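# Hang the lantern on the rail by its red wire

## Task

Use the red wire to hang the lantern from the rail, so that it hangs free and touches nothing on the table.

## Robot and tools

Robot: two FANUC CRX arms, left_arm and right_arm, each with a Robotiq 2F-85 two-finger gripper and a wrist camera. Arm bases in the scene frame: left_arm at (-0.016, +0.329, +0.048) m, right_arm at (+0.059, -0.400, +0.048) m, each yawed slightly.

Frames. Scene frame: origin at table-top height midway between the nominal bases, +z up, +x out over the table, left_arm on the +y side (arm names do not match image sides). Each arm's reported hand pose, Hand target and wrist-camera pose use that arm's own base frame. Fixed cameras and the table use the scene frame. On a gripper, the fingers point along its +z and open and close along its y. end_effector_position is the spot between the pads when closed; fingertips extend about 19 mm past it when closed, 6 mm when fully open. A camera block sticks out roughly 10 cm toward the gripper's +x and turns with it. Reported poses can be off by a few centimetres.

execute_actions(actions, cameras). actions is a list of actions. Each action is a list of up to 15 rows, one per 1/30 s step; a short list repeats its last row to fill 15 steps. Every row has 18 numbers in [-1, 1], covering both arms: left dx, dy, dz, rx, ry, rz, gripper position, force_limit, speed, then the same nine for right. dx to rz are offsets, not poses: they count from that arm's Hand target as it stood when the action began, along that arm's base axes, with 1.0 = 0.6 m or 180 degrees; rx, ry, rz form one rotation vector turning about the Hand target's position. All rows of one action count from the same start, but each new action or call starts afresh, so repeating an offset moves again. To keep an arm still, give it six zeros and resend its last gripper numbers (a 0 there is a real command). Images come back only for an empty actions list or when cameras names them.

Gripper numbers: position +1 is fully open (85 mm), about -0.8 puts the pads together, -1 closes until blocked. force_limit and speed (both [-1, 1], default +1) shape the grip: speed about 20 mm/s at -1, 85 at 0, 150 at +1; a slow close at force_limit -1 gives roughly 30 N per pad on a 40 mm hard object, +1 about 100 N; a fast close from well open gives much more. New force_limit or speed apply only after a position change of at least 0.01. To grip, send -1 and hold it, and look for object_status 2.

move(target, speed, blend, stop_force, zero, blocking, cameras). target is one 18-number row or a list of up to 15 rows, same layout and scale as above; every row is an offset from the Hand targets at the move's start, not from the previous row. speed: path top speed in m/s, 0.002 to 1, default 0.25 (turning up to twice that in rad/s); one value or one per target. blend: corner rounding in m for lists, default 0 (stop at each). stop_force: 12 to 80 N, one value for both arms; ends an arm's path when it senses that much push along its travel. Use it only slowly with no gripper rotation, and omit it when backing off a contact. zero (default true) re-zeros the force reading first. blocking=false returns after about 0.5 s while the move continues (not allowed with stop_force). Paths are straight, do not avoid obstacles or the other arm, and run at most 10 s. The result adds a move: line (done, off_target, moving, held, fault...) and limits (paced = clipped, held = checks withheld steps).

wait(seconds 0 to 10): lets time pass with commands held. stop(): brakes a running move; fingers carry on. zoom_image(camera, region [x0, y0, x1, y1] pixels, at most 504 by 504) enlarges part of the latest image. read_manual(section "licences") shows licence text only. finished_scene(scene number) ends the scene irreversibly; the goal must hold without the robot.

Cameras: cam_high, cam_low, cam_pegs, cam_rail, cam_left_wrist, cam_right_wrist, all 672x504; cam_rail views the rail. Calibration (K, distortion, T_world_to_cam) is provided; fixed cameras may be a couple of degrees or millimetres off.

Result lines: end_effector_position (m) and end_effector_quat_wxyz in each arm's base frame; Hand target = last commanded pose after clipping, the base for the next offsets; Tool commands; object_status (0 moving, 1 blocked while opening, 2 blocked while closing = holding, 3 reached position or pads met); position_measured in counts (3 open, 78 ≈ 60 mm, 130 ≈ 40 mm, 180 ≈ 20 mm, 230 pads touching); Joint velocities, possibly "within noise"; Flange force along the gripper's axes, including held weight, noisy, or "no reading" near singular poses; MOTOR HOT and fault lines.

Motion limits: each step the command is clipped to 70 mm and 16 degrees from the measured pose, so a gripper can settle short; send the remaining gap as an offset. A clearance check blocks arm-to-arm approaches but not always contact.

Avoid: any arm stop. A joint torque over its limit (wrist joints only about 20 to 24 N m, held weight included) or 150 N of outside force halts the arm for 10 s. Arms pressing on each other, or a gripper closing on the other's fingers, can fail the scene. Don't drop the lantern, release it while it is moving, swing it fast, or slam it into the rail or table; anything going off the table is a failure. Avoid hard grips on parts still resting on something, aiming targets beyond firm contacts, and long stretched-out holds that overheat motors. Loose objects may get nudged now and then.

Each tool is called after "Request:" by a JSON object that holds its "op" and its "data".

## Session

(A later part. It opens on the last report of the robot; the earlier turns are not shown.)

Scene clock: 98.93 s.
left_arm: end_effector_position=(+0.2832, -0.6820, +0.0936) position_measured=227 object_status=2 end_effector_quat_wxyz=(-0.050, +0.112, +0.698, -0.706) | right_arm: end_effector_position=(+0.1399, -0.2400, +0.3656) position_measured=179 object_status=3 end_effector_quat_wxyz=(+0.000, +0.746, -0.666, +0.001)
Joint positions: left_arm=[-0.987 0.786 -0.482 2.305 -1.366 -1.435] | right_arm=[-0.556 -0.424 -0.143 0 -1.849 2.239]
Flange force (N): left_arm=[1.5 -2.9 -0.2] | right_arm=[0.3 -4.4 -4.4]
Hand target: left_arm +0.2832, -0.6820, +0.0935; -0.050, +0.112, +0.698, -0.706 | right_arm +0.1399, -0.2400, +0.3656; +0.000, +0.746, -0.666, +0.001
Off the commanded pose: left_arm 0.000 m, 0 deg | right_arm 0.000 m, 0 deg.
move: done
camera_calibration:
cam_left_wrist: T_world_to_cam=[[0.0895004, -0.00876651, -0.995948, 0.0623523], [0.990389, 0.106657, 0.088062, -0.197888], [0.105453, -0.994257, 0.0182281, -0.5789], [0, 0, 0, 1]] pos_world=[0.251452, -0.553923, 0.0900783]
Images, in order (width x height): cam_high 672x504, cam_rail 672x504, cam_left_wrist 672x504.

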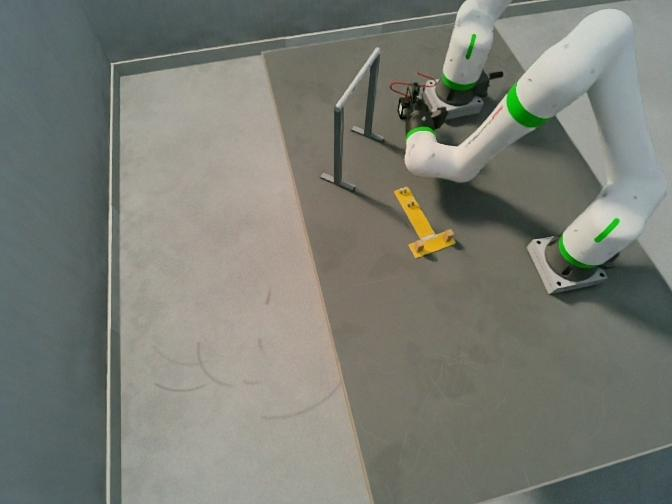

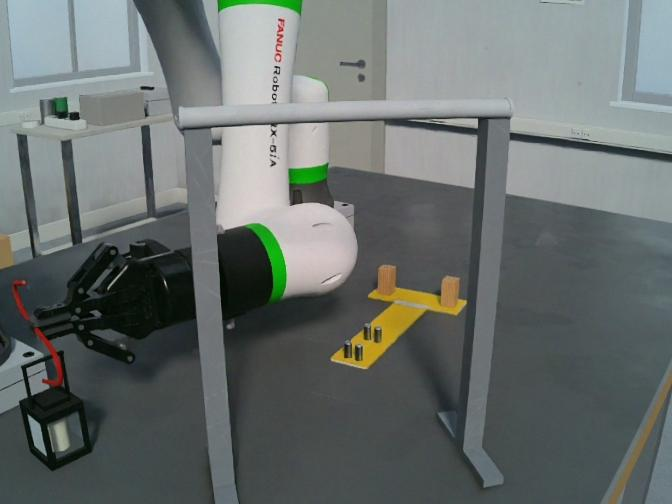

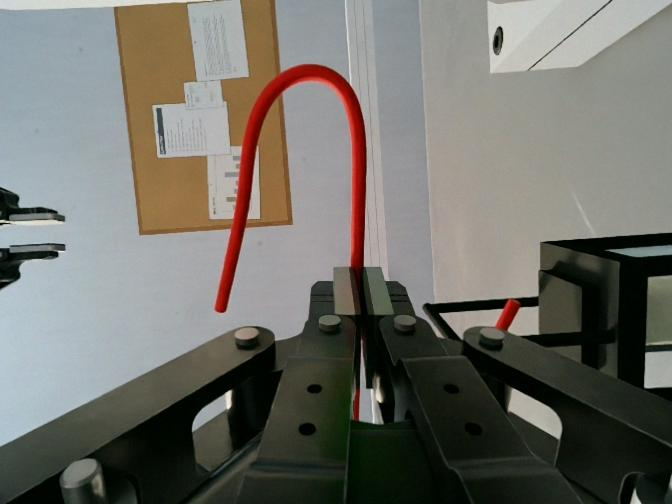

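Request:
{"op": "move", "data": {"target": [-0.057,0.013,0.004,0,0,0,-1,0.5,-1,0,0,0,0,0,0,-0.4,0.5,-1], "speed": 0.05, "cameras": ["cam_rail","cam_left_wrist","cam_high"]}}

Request:
{"op": "zoom_image", "data": {"camera": "cam_rail", "region": [0, 330, 120, 470]}}

Request:
{"op": "zoom_image", "data": {"camera": "cam_high", "region": [370, 50, 470, 130]}}

Scene clock: 100.13 s.
left_arm: end_effector_position=(+0.2490, -0.6742, +0.0959) position_measured=227 object_status=2 end_effector_quat_wxyz=(-0.050, +0.112, +0.698, -0.706) | right_arm: end_effector_position=(+0.1399, -0.2400, +0.3656) position_measured=179 object_status=3 end_effector_quat_wxyz=(+0.000, +0.746, -0.666, +0.001)
Joint positions: left_arm=[-1.05 0.747 -0.554 2.373 -1.376 -1.472] | right_arm=[-0.556 -0.424 -0.143 0 -1.849 2.239]
Flange force (N): left_arm=[1.8 -3.5 -0.5] | right_arm=[-0.4 -4.9 -4.3]
Hand target: left_arm +0.2490, -0.6742, +0.0959; -0.050, +0.112, +0.698, -0.706 | right_arm +0.1399, -0.2400, +0.3656; +0.000, +0.746, -0.666, +0.001
Off the commanded pose: left_arm 0.000 m, 0 deg | right_arm 0.000 m, 0 deg.
move: done
camera_calibration:
cam_left_wrist: T_world_to_cam=[[0.0895004, -0.00876651, -0.995948, 0.0678719], [0.990389, 0.106657, 0.088062, -0.16506], [0.105453, -0.994257, 0.0182281, -0.567582], [0, 0, 0, 1]] pos_world=[0.217252, -0.546123, 0.0924783]
Images, in order (width x height): cam_high 672x504, cam_rail 672x504, cam_left_wrist 672x504.

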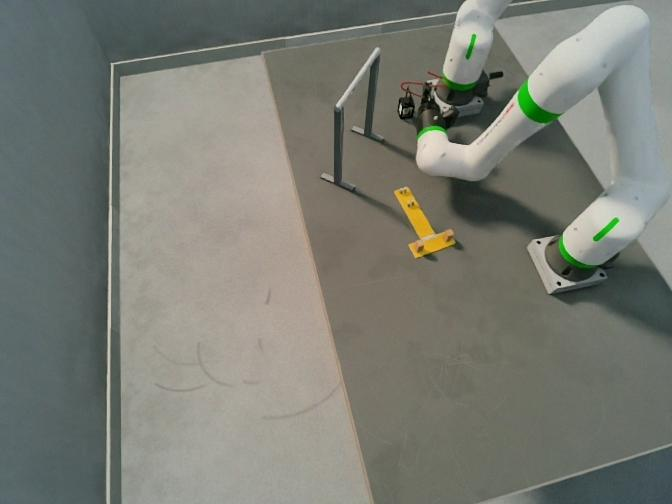

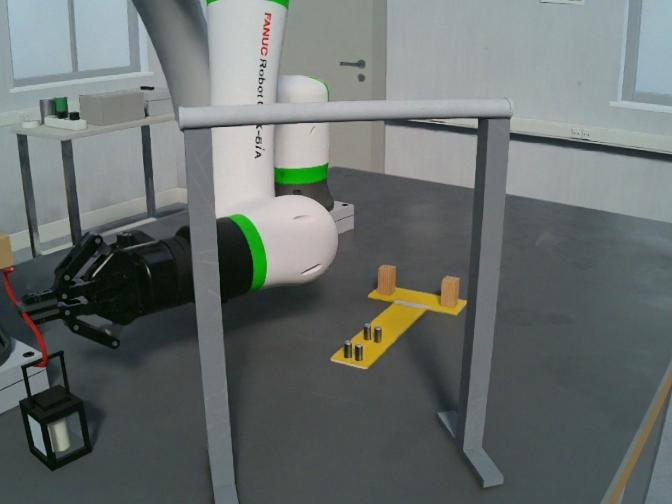

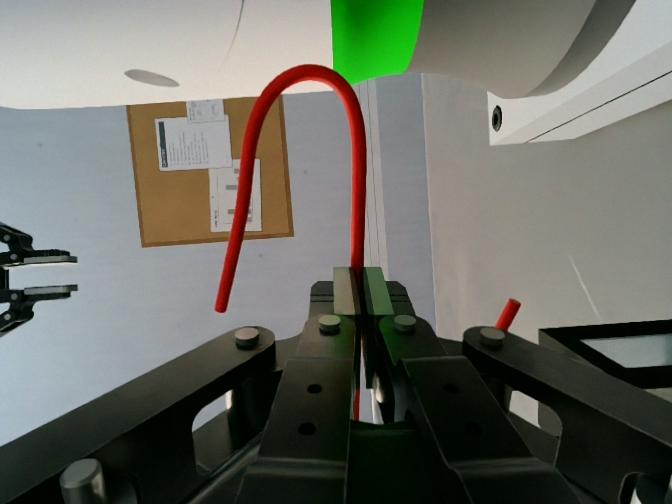

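Scaled by 3.600 from the camera's 672x504 image, which has a finer 960x720 frame.

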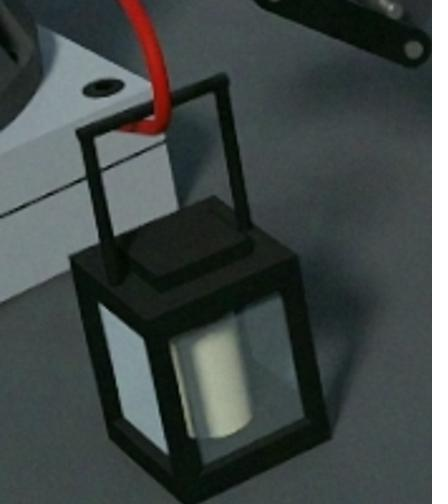

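Scaled by 5.040 from the camera's 672x504 image, which has a finer 960x720 frame.

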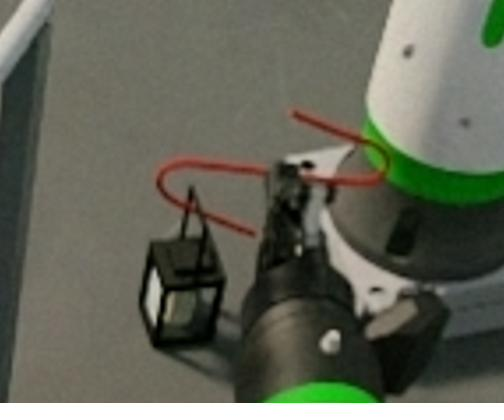

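Request:
{"op": "move", "data": {"target": [[0.0373,-0.0086,0.055,0.0595,0.257,0,-1,0.5,-1,0,0,0,0,0,0,-0.4,0.5,-1],[0.109,-0.0252,0.075,0.119,0.514,0,-1,0.5,-1,0,0,0,0,0,0,-0.4,0.5,-1],[0.109,-0.0252,0.15,0.119,0.514,0,-1,0.5,-1,0,0,0,0,0,0,-0.4,0.5,-1]], "speed": 0.08, "blend": 0.01, "cameras": ["cam_rail","cam_left_wrist","cam_high"]}}

Request:
{"op": "zoom_image", "data": {"camera": "cam_rail", "region": [0, 250, 220, 504]}}

Scene clock: 110.93 s.
left_arm: end_effector_position=(+0.3111, -0.6885, +0.1400) position_measured=227 object_status=2 end_effector_quat_wxyz=(+0.539, +0.422, -0.566, +0.458) | right_arm: end_effector_position=(+0.1399, -0.2400, +0.3656) position_measured=179 object_status=3 end_effector_quat_wxyz=(+0.000, +0.746, -0.666, +0.001)
Joint positions: left_arm=[-0.939 0.72 -0.441 2.242 -1.309 0.254] | right_arm=[-0.556 -0.424 -0.143 0 -1.849 2.239]
Flange force (N): left_arm=[2.7 1.8 -0.9] | right_arm=[0.0 -3.9 -4.9]
Hand target: left_arm +0.3111, -0.6885, +0.1400; +0.539, +0.422, -0.566, +0.458 (not the last commanded pose) | right_arm +0.1399, -0.2400, +0.3656; +0.000, +0.746, -0.666, +0.001
Off the commanded pose: left_arm 0.046 m, 4 deg | right_arm 0.000 m, 0 deg.
move: off_target (left_arm; path cut at 10 s); path passed 1 of 3 targets
camera_calibration:
cam_left_wrist: T_world_to_cam=[[-0.969468, 0.236391, -0.065204, 0.474003], [0.137563, 0.304152, -0.942639, 0.316703], [-0.203, -0.922828, -0.327384, -0.395738], [0, 0, 0, 1]] pos_world=[0.335629, -0.573574, 0.199885]
Images, in order (width x height): cam_high 672x504, cam_rail 672x504, cam_left_wrist 672x504.

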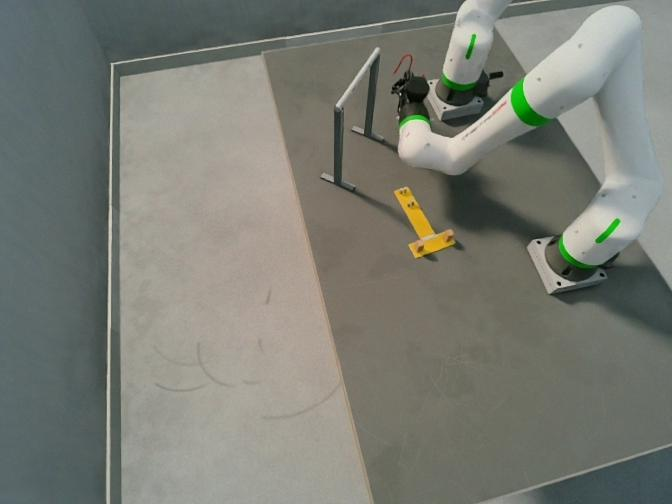

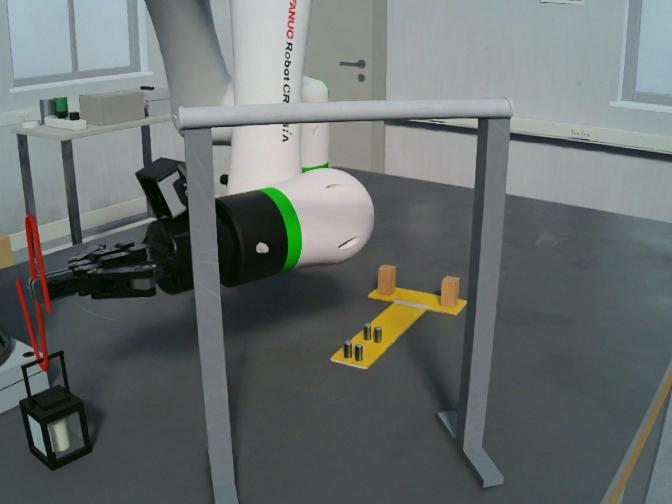

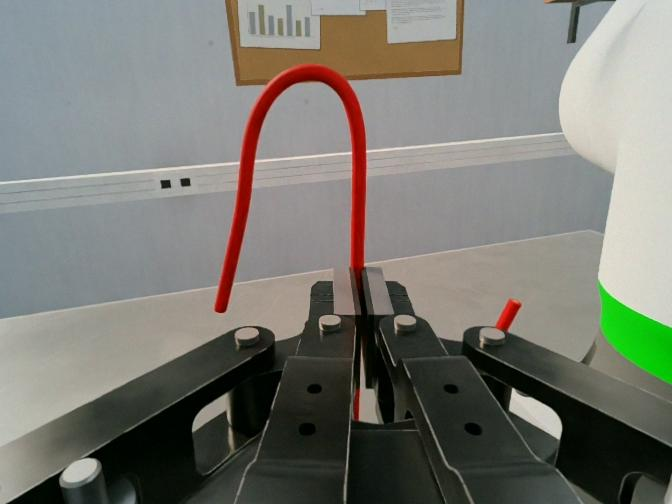

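Scaled by 1.984 from the camera's 672x504 image, which has a finer 960x720 frame.

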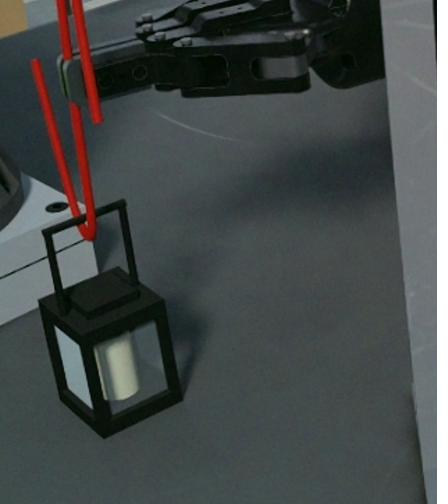

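Request:
{"op": "move", "data": {"target": [[0.02,-0.005,0.02,0.0125,0.054,0,-1,0.5,-1,0,0,0,0,0,0,-0.4,0.5,-1],[0.03,-0.006,0.167,0.0125,0.054,0,-1,0.5,-1,0,0,0,0,0,0,-0.4,0.5,-1]], "speed": 0.06, "blend": 0.01, "cameras": ["cam_rail","cam_left_wrist"]}}

Scene clock: 114.47 s.
left_arm: end_effector_position=(+0.3291, -0.6921, +0.2402) position_measured=227 object_status=2 end_effector_quat_wxyz=(+0.577, +0.470, -0.528, +0.410) | right_arm: end_effector_position=(+0.1399, -0.2400, +0.3656) position_measured=179 object_status=3 end_effector_quat_wxyz=(+0.000, +0.746, -0.666, +0.001)
Joint positions: left_arm=[-0.9 0.561 -0.406 2.153 -1.21 0.604] | right_arm=[-0.556 -0.424 -0.143 0 -1.849 2.239]
Flange force (N): left_arm=[0.0 3.4 -1.4] | right_arm=[0.1 -3.8 -4.5]
Hand target: left_arm +0.3291, -0.6921, +0.2402; +0.577, +0.470, -0.528, +0.410 | right_arm +0.1399, -0.2400, +0.3656; +0.000, +0.746, -0.666, +0.001
Off the commanded pose: left_arm 0.000 m, 0 deg | right_arm 0.000 m, 0 deg.
move: done
camera_calibration:
cam_left_wrist: T_world_to_cam=[[-0.965772, 0.235501, 0.108739, 0.455248], [-0.0225967, 0.34123, -0.939708, 0.487407], [-0.258407, -0.910001, -0.324229, -0.336196], [0, 0, 0, 1]] pos_world=[0.363803, -0.579468, 0.299512]
Images, in order (width x height): cam_rail 672x504, cam_left_wrist 672x504.

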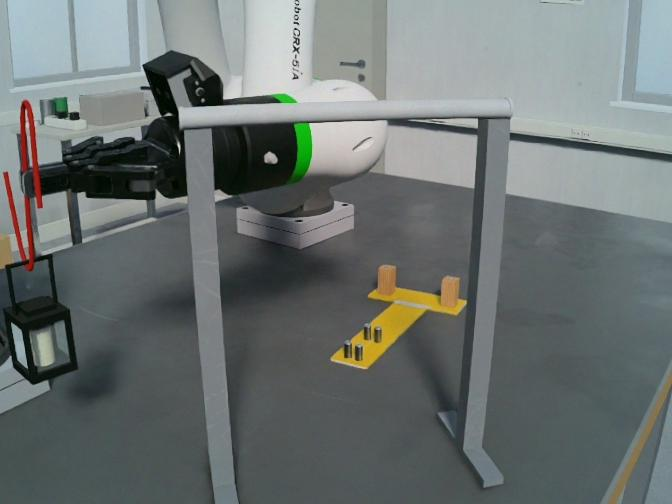

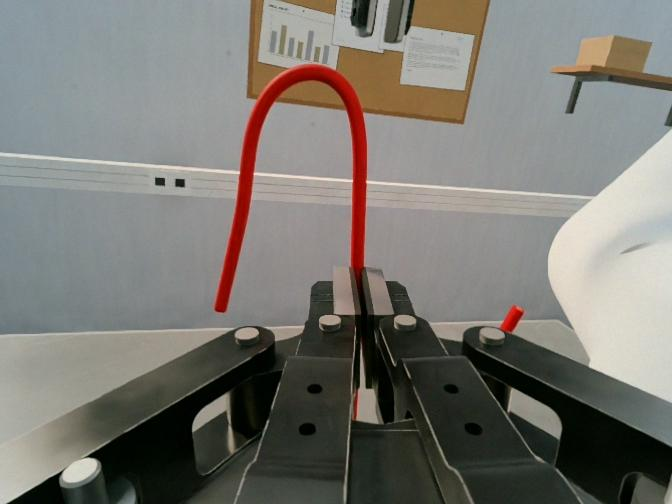

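Request:
{"op": "move", "data": {"target": [[0,0.1,0.155,0,0,0,-1,0.5,-1,0,0,0,0,0,0,-0.4,0.5,-1],[0.02,0.26,0.155,-0.006,-0.027,0.064,-1,0.5,-1,0,0,0,0,0,0,-0.4,0.5,-1],[0.193,0.398,0.165,-0.006,-0.027,0.128,-1,0.5,-1,0,0,0,0,0,0,-0.4,0.5,-1]], "speed": 0.12, "blend": 0.04, "cameras": ["cam_rail","cam_left_wrist","cam_high"]}}

Request:
{"op": "zoom_image", "data": {"camera": "cam_high", "region": [320, 30, 440, 130]}}

Scene clock: 118.13 s.
left_arm: end_effector_position=(+0.4449, -0.4534, +0.3392) position_measured=227 object_status=2 end_effector_quat_wxyz=(+0.465, +0.543, -0.443, +0.541) | right_arm: end_effector_position=(+0.1399, -0.2400, +0.3656) position_measured=179 object_status=3 end_effector_quat_wxyz=(+0.000, +0.746, -0.666, +0.001)
Joint positions: left_arm=[-0.532 0.122 -0.746 2.16 -1.153 0.593] | right_arm=[-0.556 -0.424 -0.143 0 -1.849 2.239]
Flange force (N): left_arm=[-0.4 3.1 -1.6] | right_arm=[-0.1 -4.8 -4.7]
Hand target: left_arm +0.4449, -0.4533, +0.3392; +0.465, +0.543, -0.443, +0.541 | right_arm +0.1399, -0.2400, +0.3656; +0.000, +0.746, -0.666, +0.001
Off the commanded pose: left_arm 0.000 m, 0 deg | right_arm 0.000 m, 0 deg.
move: done
camera_calibration:
cam_left_wrist: T_world_to_cam=[[-0.986612, -0.161306, 0.0240381, 0.358229], [-0.0727983, 0.303695, -0.949984, 0.510425], [0.145938, -0.939015, -0.311372, -0.254293], [0, 0, 0, 1]] pos_world=[0.427702, -0.336014, 0.397105]
Images, in order (width x height): cam_high 672x504, cam_rail 672x504, cam_left_wrist 672x504.

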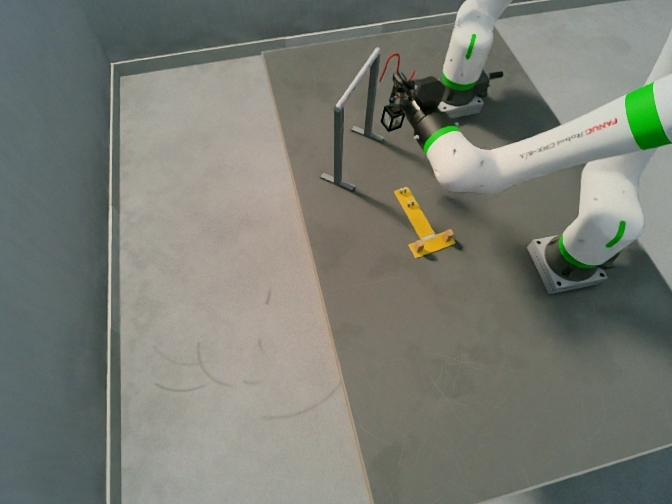

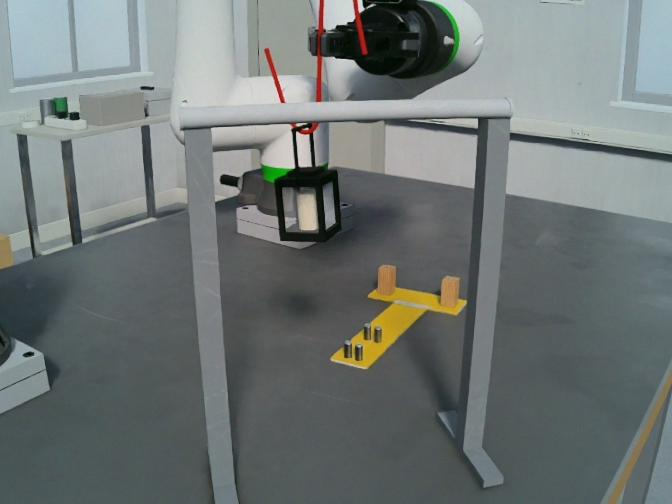

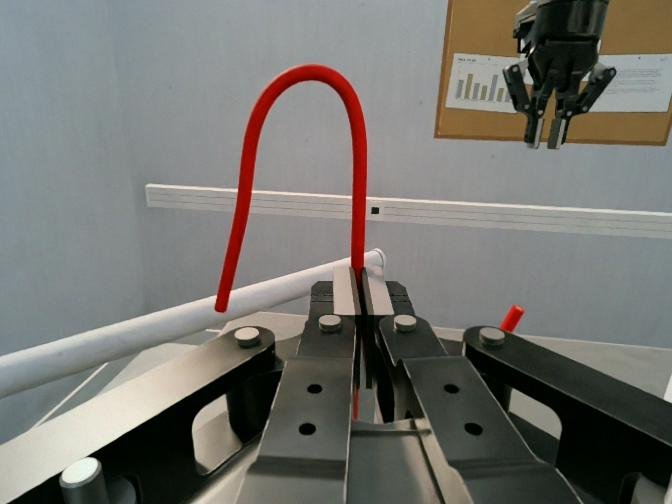

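Scaled by 4.200 from the camera's 672x504 image, which has a finer 960x720 frame.

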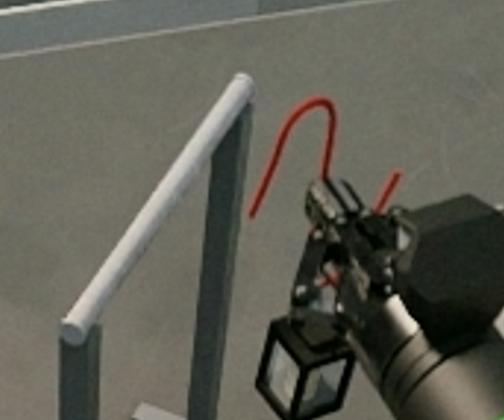

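Request:
{"op": "move", "data": {"target": [0.059,-0.151,0,0,0,0,-1,0.5,-1,0,0,0,0,0,0,-0.4,0.5,-1], "speed": 0.08, "cameras": ["cam_rail","cam_left_wrist","cam_high","cam_low"]}}

Request:
{"op": "zoom_image", "data": {"camera": "cam_high", "region": [320, 30, 420, 130]}}

Request:
{"op": "zoom_image", "data": {"camera": "cam_rail", "region": [180, 20, 380, 220]}}

Scene clock: 120.43 s.
left_arm: end_effector_position=(+0.4803, -0.5439, +0.3392) position_measured=227 object_status=2 end_effector_quat_wxyz=(+0.465, +0.543, -0.443, +0.541) | right_arm: end_effector_position=(+0.1399, -0.2400, +0.3656) position_measured=179 object_status=3 end_effector_quat_wxyz=(+0.000, +0.746, -0.666, +0.001)
Joint positions: left_arm=[-0.682 0.279 -0.536 2.282 -1.041 0.572] | right_arm=[-0.556 -0.424 -0.143 0 -1.849 2.239]
Flange force (N): left_arm=[-1.6 4.8 -1.5] | right_arm=[-0.4 -4.0 -4.7]
Hand target: left_arm +0.4803, -0.5439, +0.3392; +0.465, +0.543, -0.443, +0.541 | right_arm +0.1399, -0.2400, +0.3656; +0.000, +0.746, -0.666, +0.001
Off the commanded pose: left_arm 0.000 m, 0 deg | right_arm 0.000 m, 0 deg.
move: done
camera_calibration:
cam_left_wrist: T_world_to_cam=[[-0.986597, -0.161399, 0.0240077, 0.378506], [-0.0727975, 0.303688, -0.949986, 0.540514], [0.146036, -0.939002, -0.311367, -0.344576], [0, 0, 0, 1]] pos_world=[0.463102, -0.426614, 0.397104]
Images, in order (width x height): cam_high 672x504, cam_low 672x504, cam_rail 672x504, cam_left_wrist 672x504.

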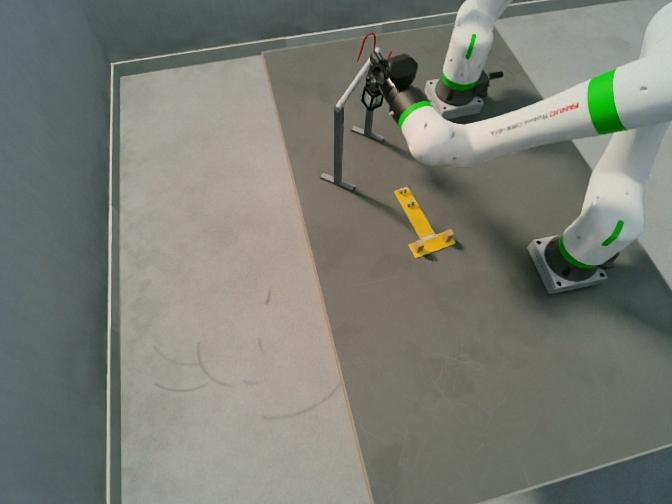

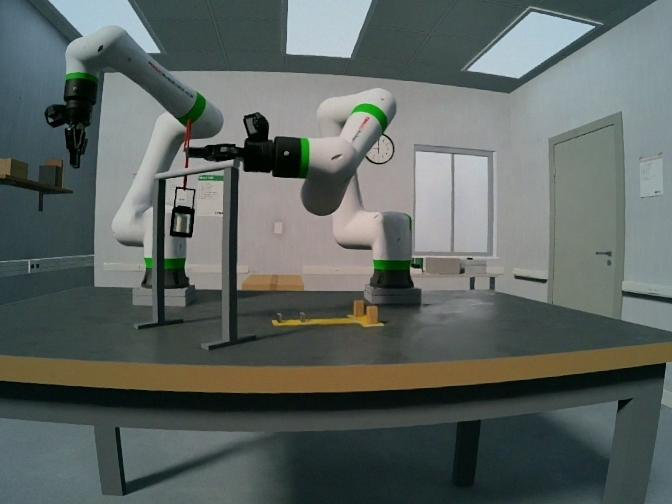

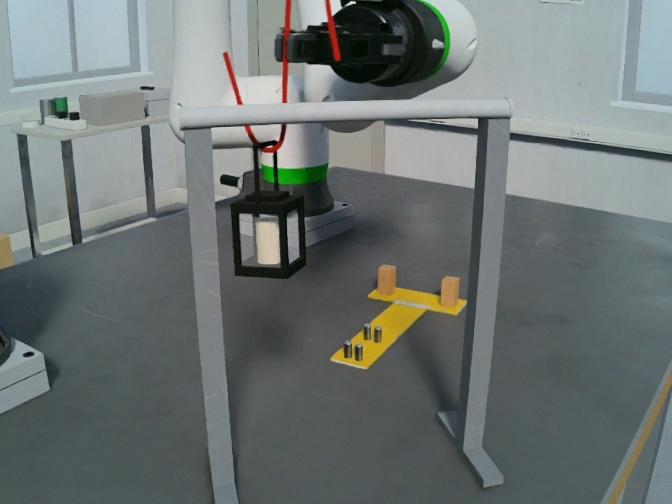

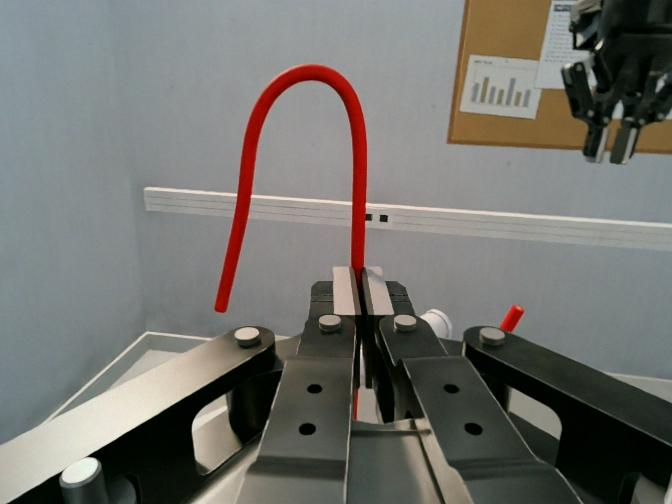

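Scaled by 5.040 from the camera's 672x504 image, which has a finer 960x720 frame.

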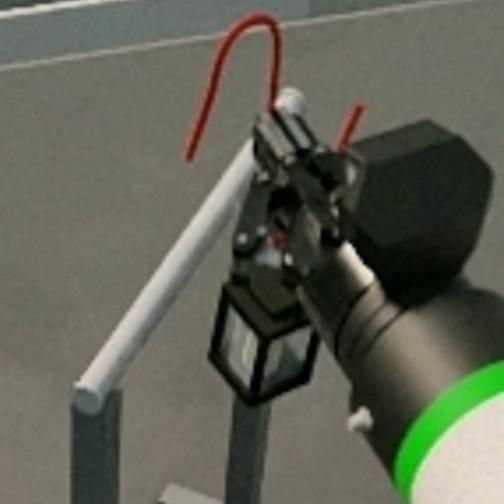

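Scaled by 2.520 from the camera's 672x504 image, which has a finer 960x720 frame.

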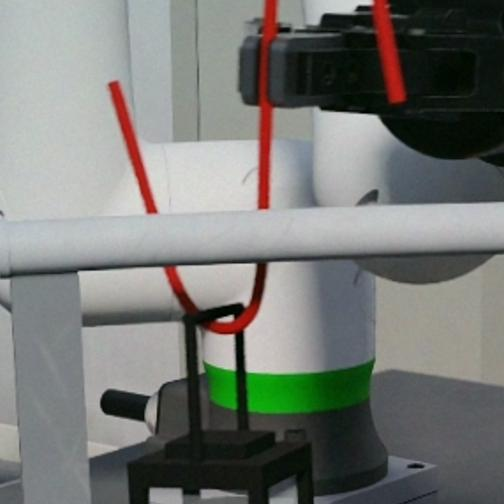

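Request:
{"op": "move", "data": {"target": [0.009,-0.006,0,0,0,-0.111,-1,0.5,-1,0,0,0,0,0,0,-0.4,0.5,-1], "speed": 0.1, "cameras": ["cam_rail","cam_left_wrist","cam_high"]}}

Request:
{"op": "zoom_image", "data": {"camera": "cam_high", "region": [320, 30, 420, 130]}}

Scene clock: 124.07 s.
left_arm: end_effector_position=(+0.4857, -0.5475, +0.3392) position_measured=227 object_status=2 end_effector_quat_wxyz=(+0.552, +0.458, -0.531, +0.452) | right_arm: end_effector_position=(+0.1399, -0.2400, +0.3656) position_measured=179 object_status=3 end_effector_quat_wxyz=(+0.000, +0.746, -0.666, +0.001)
Joint positions: left_arm=[-0.467 0.495 -0.285 1.793 -1.376 0.792] | right_arm=[-0.556 -0.424 -0.143 0 -1.849 2.239]
Flange force (N): left_arm=[-0.8 4.2 -0.6] | right_arm=[-1.1 -4.5 -4.1]
Hand target: left_arm +0.4857, -0.5475, +0.3392; +0.552, +0.458, -0.531, +0.452 | right_arm +0.1399, -0.2400, +0.3656; +0.000, +0.746, -0.666, +0.001
Off the commanded pose: left_arm 0.000 m, 0 deg | right_arm 0.000 m, 0 deg.
move: done
camera_calibration:
cam_left_wrist: T_world_to_cam=[[-0.982359, 0.18546, 0.0239855, 0.571026], [0.0353855, 0.310294, -0.949982, 0.493062], [-0.183626, -0.932375, -0.311382, -0.184979], [0, 0, 0, 1]] pos_world=[0.509538, -0.431366, 0.397104]
Images, in order (width x height): cam_high 672x504, cam_rail 672x504, cam_left_wrist 672x504.

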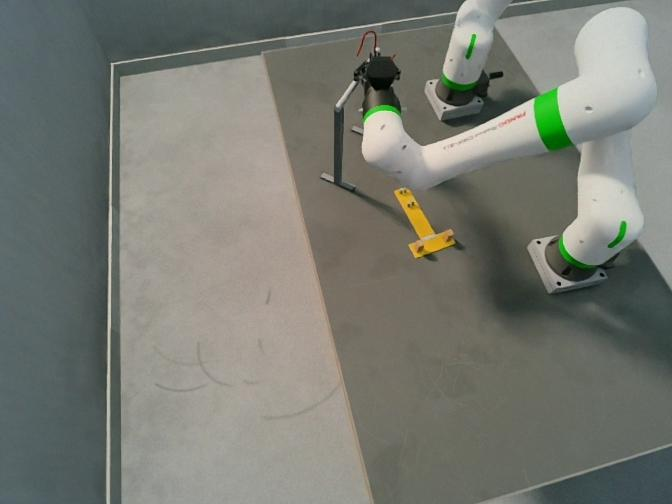

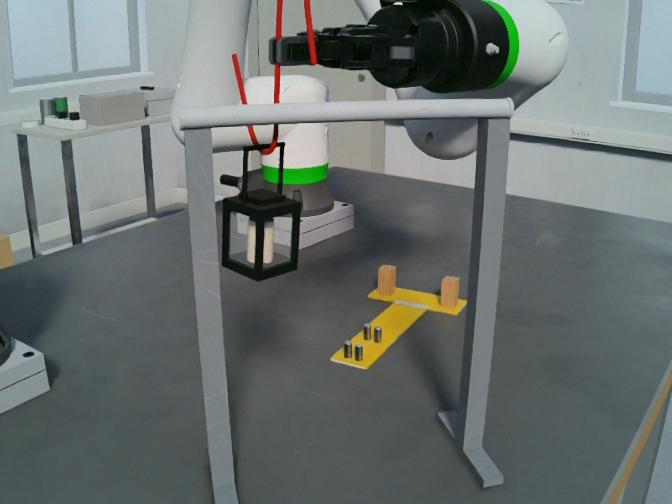

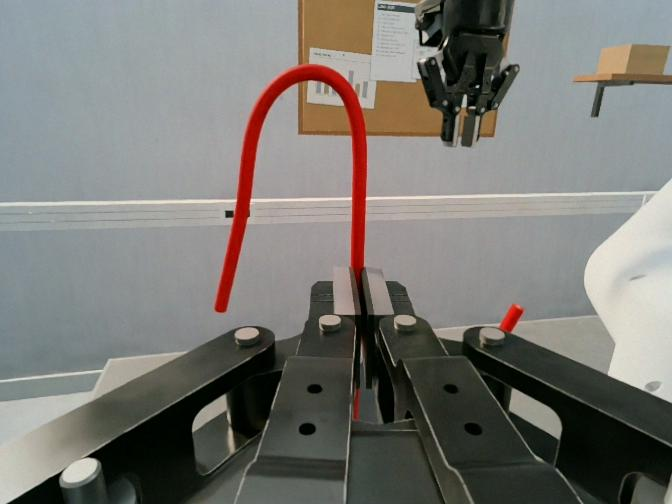

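Scaled by 5.040 from the camera's 672x504 image, which has a finer 960x720 frame.

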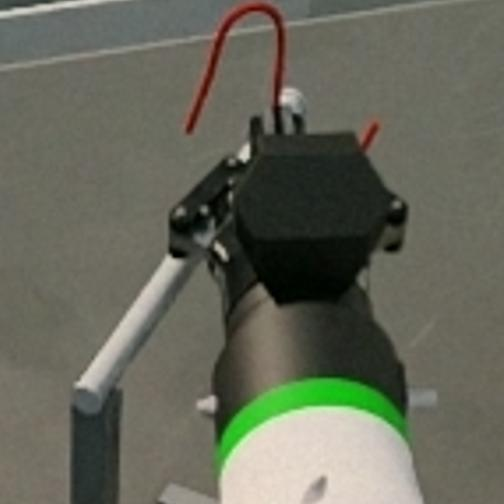

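Request:
{"op": "move", "data": {"target": [[-0.0053,0.004,0,0,0,0,-1,0.5,-1,0,0,0,0,0,0,-0.4,0.5,-1],[-0.0053,0.004,-0.07,0,0,0,-1,0.5,-1,0,0,0,0,0,0,-0.4,0.5,-1]], "speed": 0.02, "stop_force": 15, "cameras": ["cam_rail","cam_left_wrist","cam_high"]}}

Request:
{"op": "zoom_image", "data": {"camera": "cam_rail", "region": [200, 40, 360, 180]}}

Request:
{"op": "zoom_image", "data": {"camera": "cam_high", "region": [320, 30, 420, 130]}}

Scene clock: 127.90 s.
left_arm: end_effector_position=(+0.4825, -0.5451, +0.2972) position_measured=227 object_status=2 end_effector_quat_wxyz=(+0.552, +0.458, -0.531, +0.452) | right_arm: end_effector_position=(+0.1399, -0.2400, +0.3656) position_measured=179 object_status=3 end_effector_quat_wxyz=(+0.000, +0.746, -0.666, +0.001)
Joint positions: left_arm=[-0.47 0.539 -0.325 1.811 -1.394 0.708] | right_arm=[-0.556 -0.424 -0.143 0 -1.849 2.239]
Flange force (N): left_arm=[-0.5 3.0 -0.5] | right_arm=[-0.8 -4.0 -4.2]
Hand target: left_arm +0.4825, -0.5451, +0.2972; +0.552, +0.458, -0.531, +0.452 | right_arm +0.1399, -0.2400, +0.3656; +0.000, +0.746, -0.666, +0.001
Off the commanded pose: left_arm 0.000 m, 0 deg | right_arm 0.000 m, 0 deg.
move: done
camera_calibration:
cam_left_wrist: T_world_to_cam=[[-0.982359, 0.18546, 0.0239855, 0.568543], [0.0353855, 0.310294, -0.949982, 0.452528], [-0.183626, -0.932375, -0.311382, -0.196389], [0, 0, 0, 1]] pos_world=[0.506438, -0.428966, 0.355104]
Images, in order (width x height): cam_high 672x504, cam_rail 672x504, cam_left_wrist 672x504.

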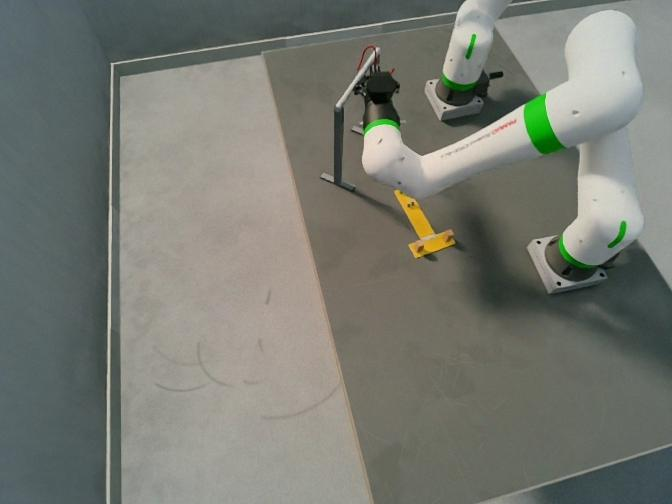

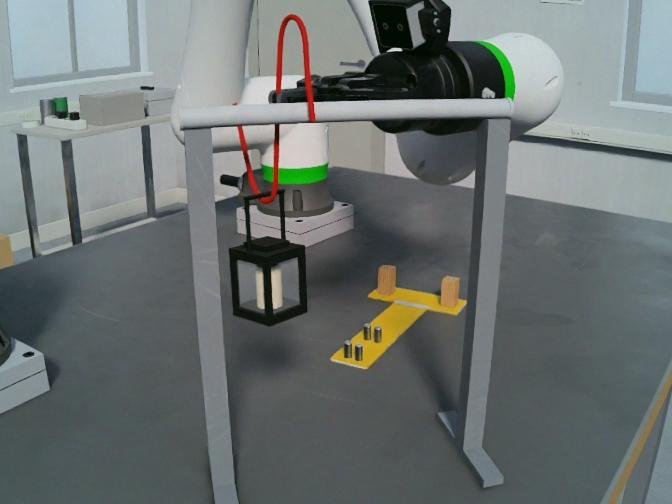

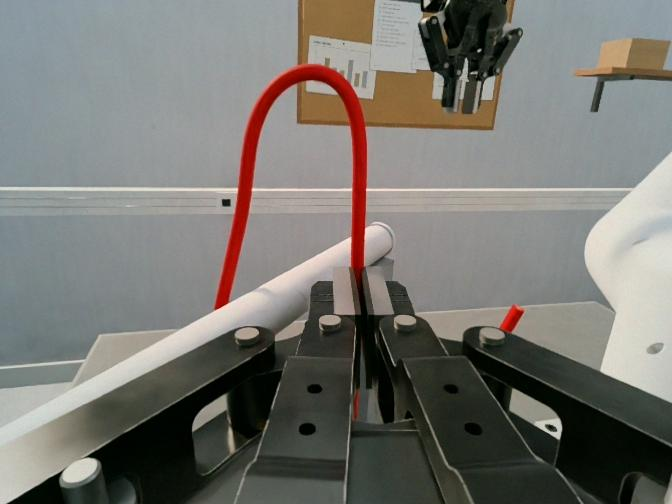

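Scaled by 3.150 from the camera's 672x504 image, which has a finer 960x720 frame.

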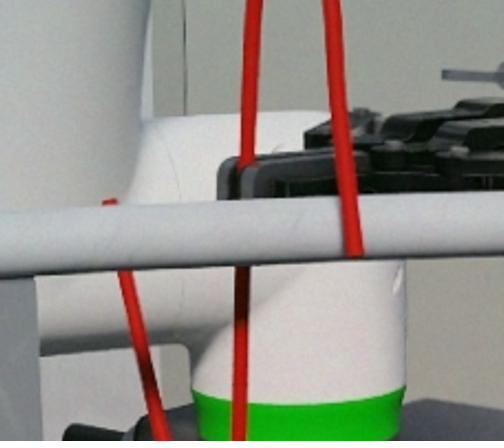

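Scaled by 5.040 from the camera's 672x504 image, which has a finer 960x720 frame.

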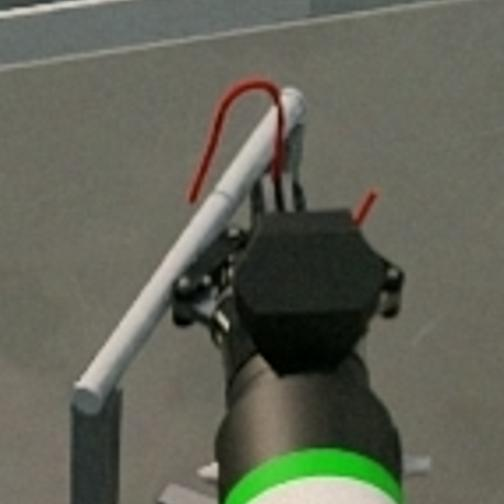

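Request:
{"op": "move", "data": {"target": [0,0,-0.103,0,0,0,-1,0.5,-1,0,0,0,0,0,0,-0.4,0.5,-1], "speed": 0.02, "stop_force": 18}}

Request:
{"op": "move", "data": {"target": [0,0,-0.025,0,0,0,-1,0.5,-1,0,0,0,0,0,0,-0.4,0.5,-1], "speed": 0.015, "stop_force": 12, "cameras": ["cam_rail","cam_left_wrist","cam_high"]}}

Request:
{"op": "zoom_image", "data": {"camera": "cam_rail", "region": [200, 40, 360, 180]}}

Scene clock: 131.90 s.
left_arm: end_effector_position=(+0.4825, -0.5451, +0.2354) position_measured=227 object_status=2 end_effector_quat_wxyz=(+0.552, +0.458, -0.531, +0.452) | right_arm: end_effector_position=(+0.1399, -0.2400, +0.3656) position_measured=179 object_status=3 end_effector_quat_wxyz=(+0.000, +0.746, -0.666, +0.001)
Joint positions: left_arm=[-0.474 0.629 -0.349 1.833 -1.42 0.595] | right_arm=[-0.556 -0.424 -0.143 0 -1.849 2.239]
Flange force (N): left_arm=[7.0 -0.2 2.1] | right_arm=[0.3 -4.5 -4.8]
Hand target: left_arm +0.4825, -0.5451, +0.2354; +0.552, +0.458, -0.531, +0.452 | right_arm +0.1399, -0.2400, +0.3656; +0.000, +0.746, -0.666, +0.001
Off the commanded pose: left_arm 0.000 m, 0 deg | right_arm 0.000 m, 0 deg.
move: done

Scene clock: 133.57 s.
left_arm: end_effector_position=(+0.4825, -0.5451, +0.2204) position_measured=227 object_status=2 end_effector_quat_wxyz=(+0.552, +0.458, -0.531, +0.452) | right_arm: end_effector_position=(+0.1399, -0.2400, +0.3656) position_measured=179 object_status=3 end_effector_quat_wxyz=(+0.000, +0.746, -0.666, +0.001)
Joint positions: left_arm=[-0.475 0.653 -0.352 1.838 -1.426 0.569] | right_arm=[-0.556 -0.424 -0.143 0 -1.849 2.239]
Flange force (N): left_arm=[11.5 -0.8 2.5] | right_arm=[-0.1 -4.5 -4.3]
Hand target: left_arm +0.4825, -0.5451, +0.2204; +0.552, +0.458, -0.531, +0.452 | right_arm +0.1399, -0.2400, +0.3656; +0.000, +0.746, -0.666, +0.001
Off the commanded pose: left_arm 0.000 m, 0 deg | right_arm 0.000 m, 0 deg.
move: done
camera_calibration:
cam_left_wrist: T_world_to_cam=[[-0.982359, 0.185459, 0.0239884, 0.570384], [0.0353825, 0.310294, -0.949982, 0.379571], [-0.183626, -0.932375, -0.311382, -0.220303], [0, 0, 0, 1]] pos_world=[0.506438, -0.428966, 0.278304]
Images, in order (width x height): cam_high 672x504, cam_rail 672x504, cam_left_wrist 672x504.

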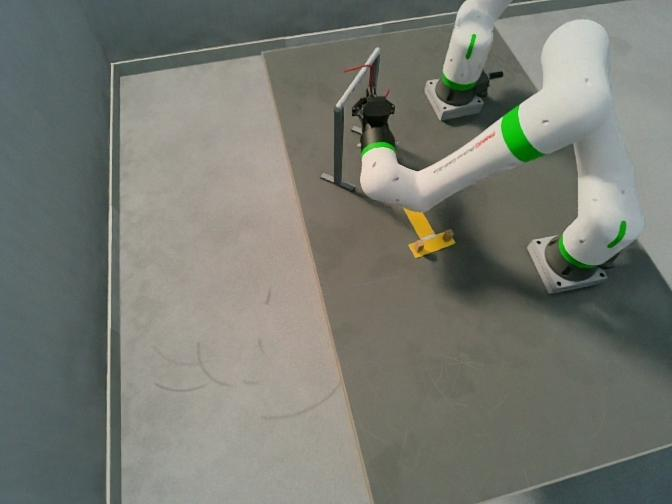

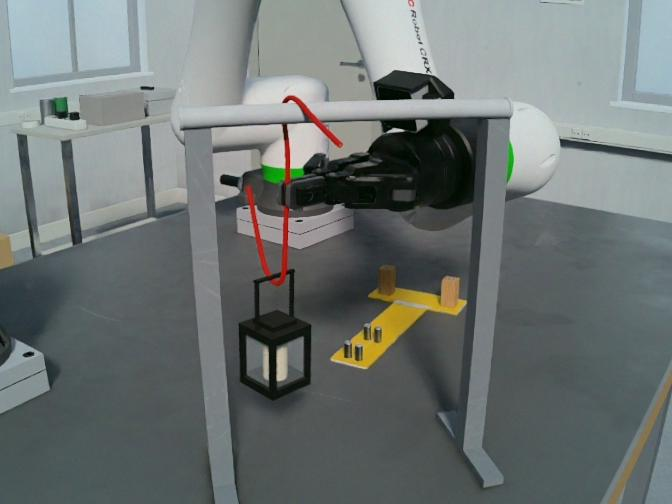

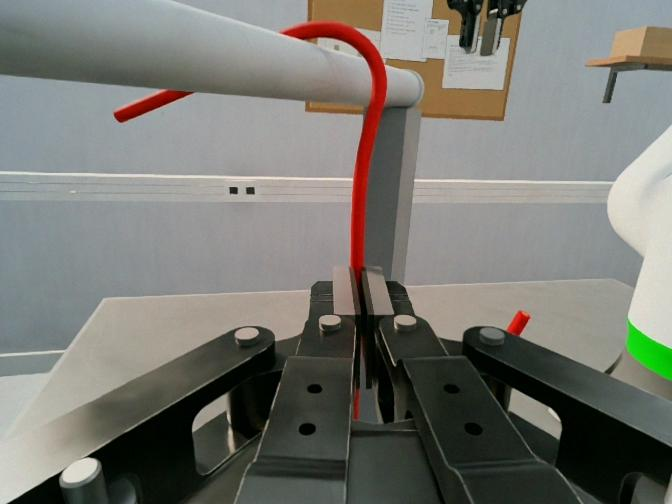

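Scaled by 3.150 from the camera's 672x504 image, which has a finer 960x720 frame.

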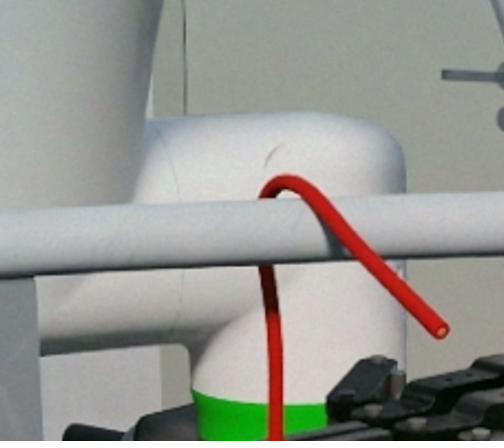

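Request:
{"op": "move", "data": {"target": [0,0,0.004,0,0,0,-1,0.5,-1,0,0,0,0,0,0,-0.4,0.5,-1], "speed": 0.02, "cameras": ["cam_left_wrist","cam_rail"]}}

Request:
{"op": "zoom_image", "data": {"camera": "cam_rail", "region": [200, 40, 360, 180]}}

Scene clock: 134.50 s.
left_arm: end_effector_position=(+0.4825, -0.5452, +0.2228) position_measured=227 object_status=2 end_effector_quat_wxyz=(+0.552, +0.458, -0.531, +0.452) | right_arm: end_effector_position=(+0.1399, -0.2400, +0.3656) position_measured=179 object_status=3 end_effector_quat_wxyz=(+0.000, +0.746, -0.666, +0.001)
Joint positions: left_arm=[-0.475 0.649 -0.351 1.837 -1.425 0.573] | right_arm=[-0.556 -0.424 -0.143 0 -1.849 2.239]
Flange force (N): left_arm=[5.9 0.5 1.9] | right_arm=[-0.8 -4.2 -4.1]
Hand target: left_arm +0.4825, -0.5451, +0.2228; +0.552, +0.458, -0.531, +0.452 | right_arm +0.1399, -0.2400, +0.3656; +0.000, +0.746, -0.666, +0.001
Off the commanded pose: left_arm 0.000 m, 0 deg | right_arm 0.000 m, 0 deg.
move: done
camera_calibration:
cam_left_wrist: T_world_to_cam=[[-0.982341, 0.185551, 0.0240187, 0.570269], [0.0353822, 0.310291, -0.949983, 0.381884], [-0.183723, -0.932358, -0.311377, -0.219612], [0, 0, 0, 1]] pos_world=[0.506339, -0.429066, 0.280704]
Images, in order (width x height): cam_rail 672x504, cam_left_wrist 672x504.

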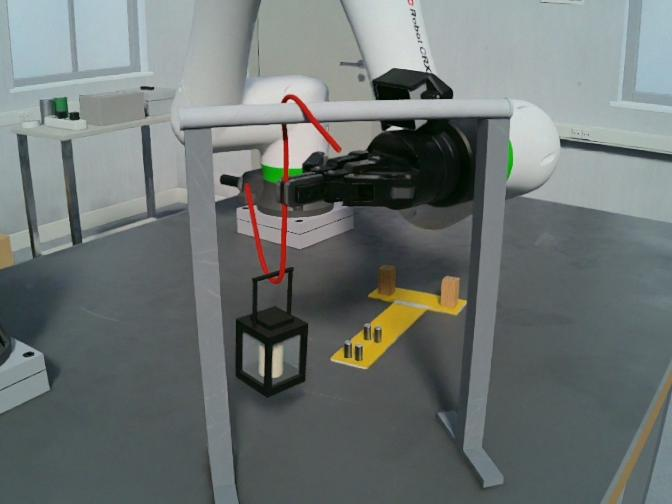

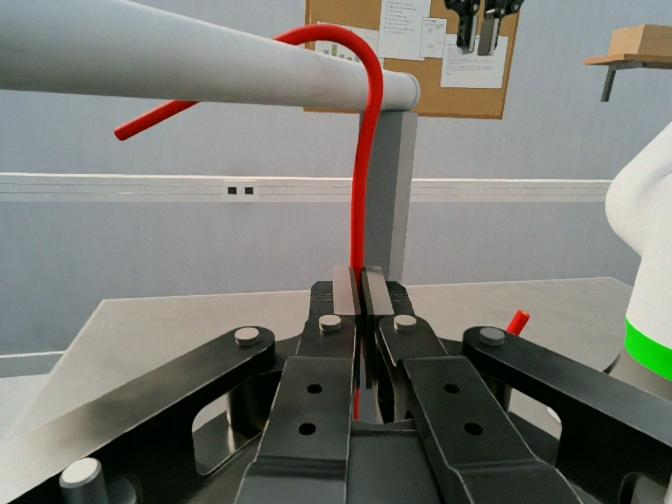

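Scaled by 3.150 from the camera's 672x504 image, which has a finer 960x720 frame.

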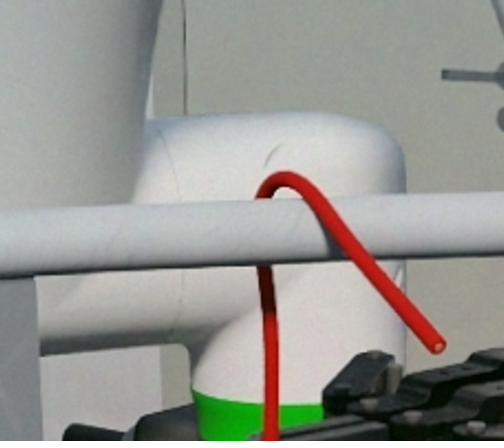

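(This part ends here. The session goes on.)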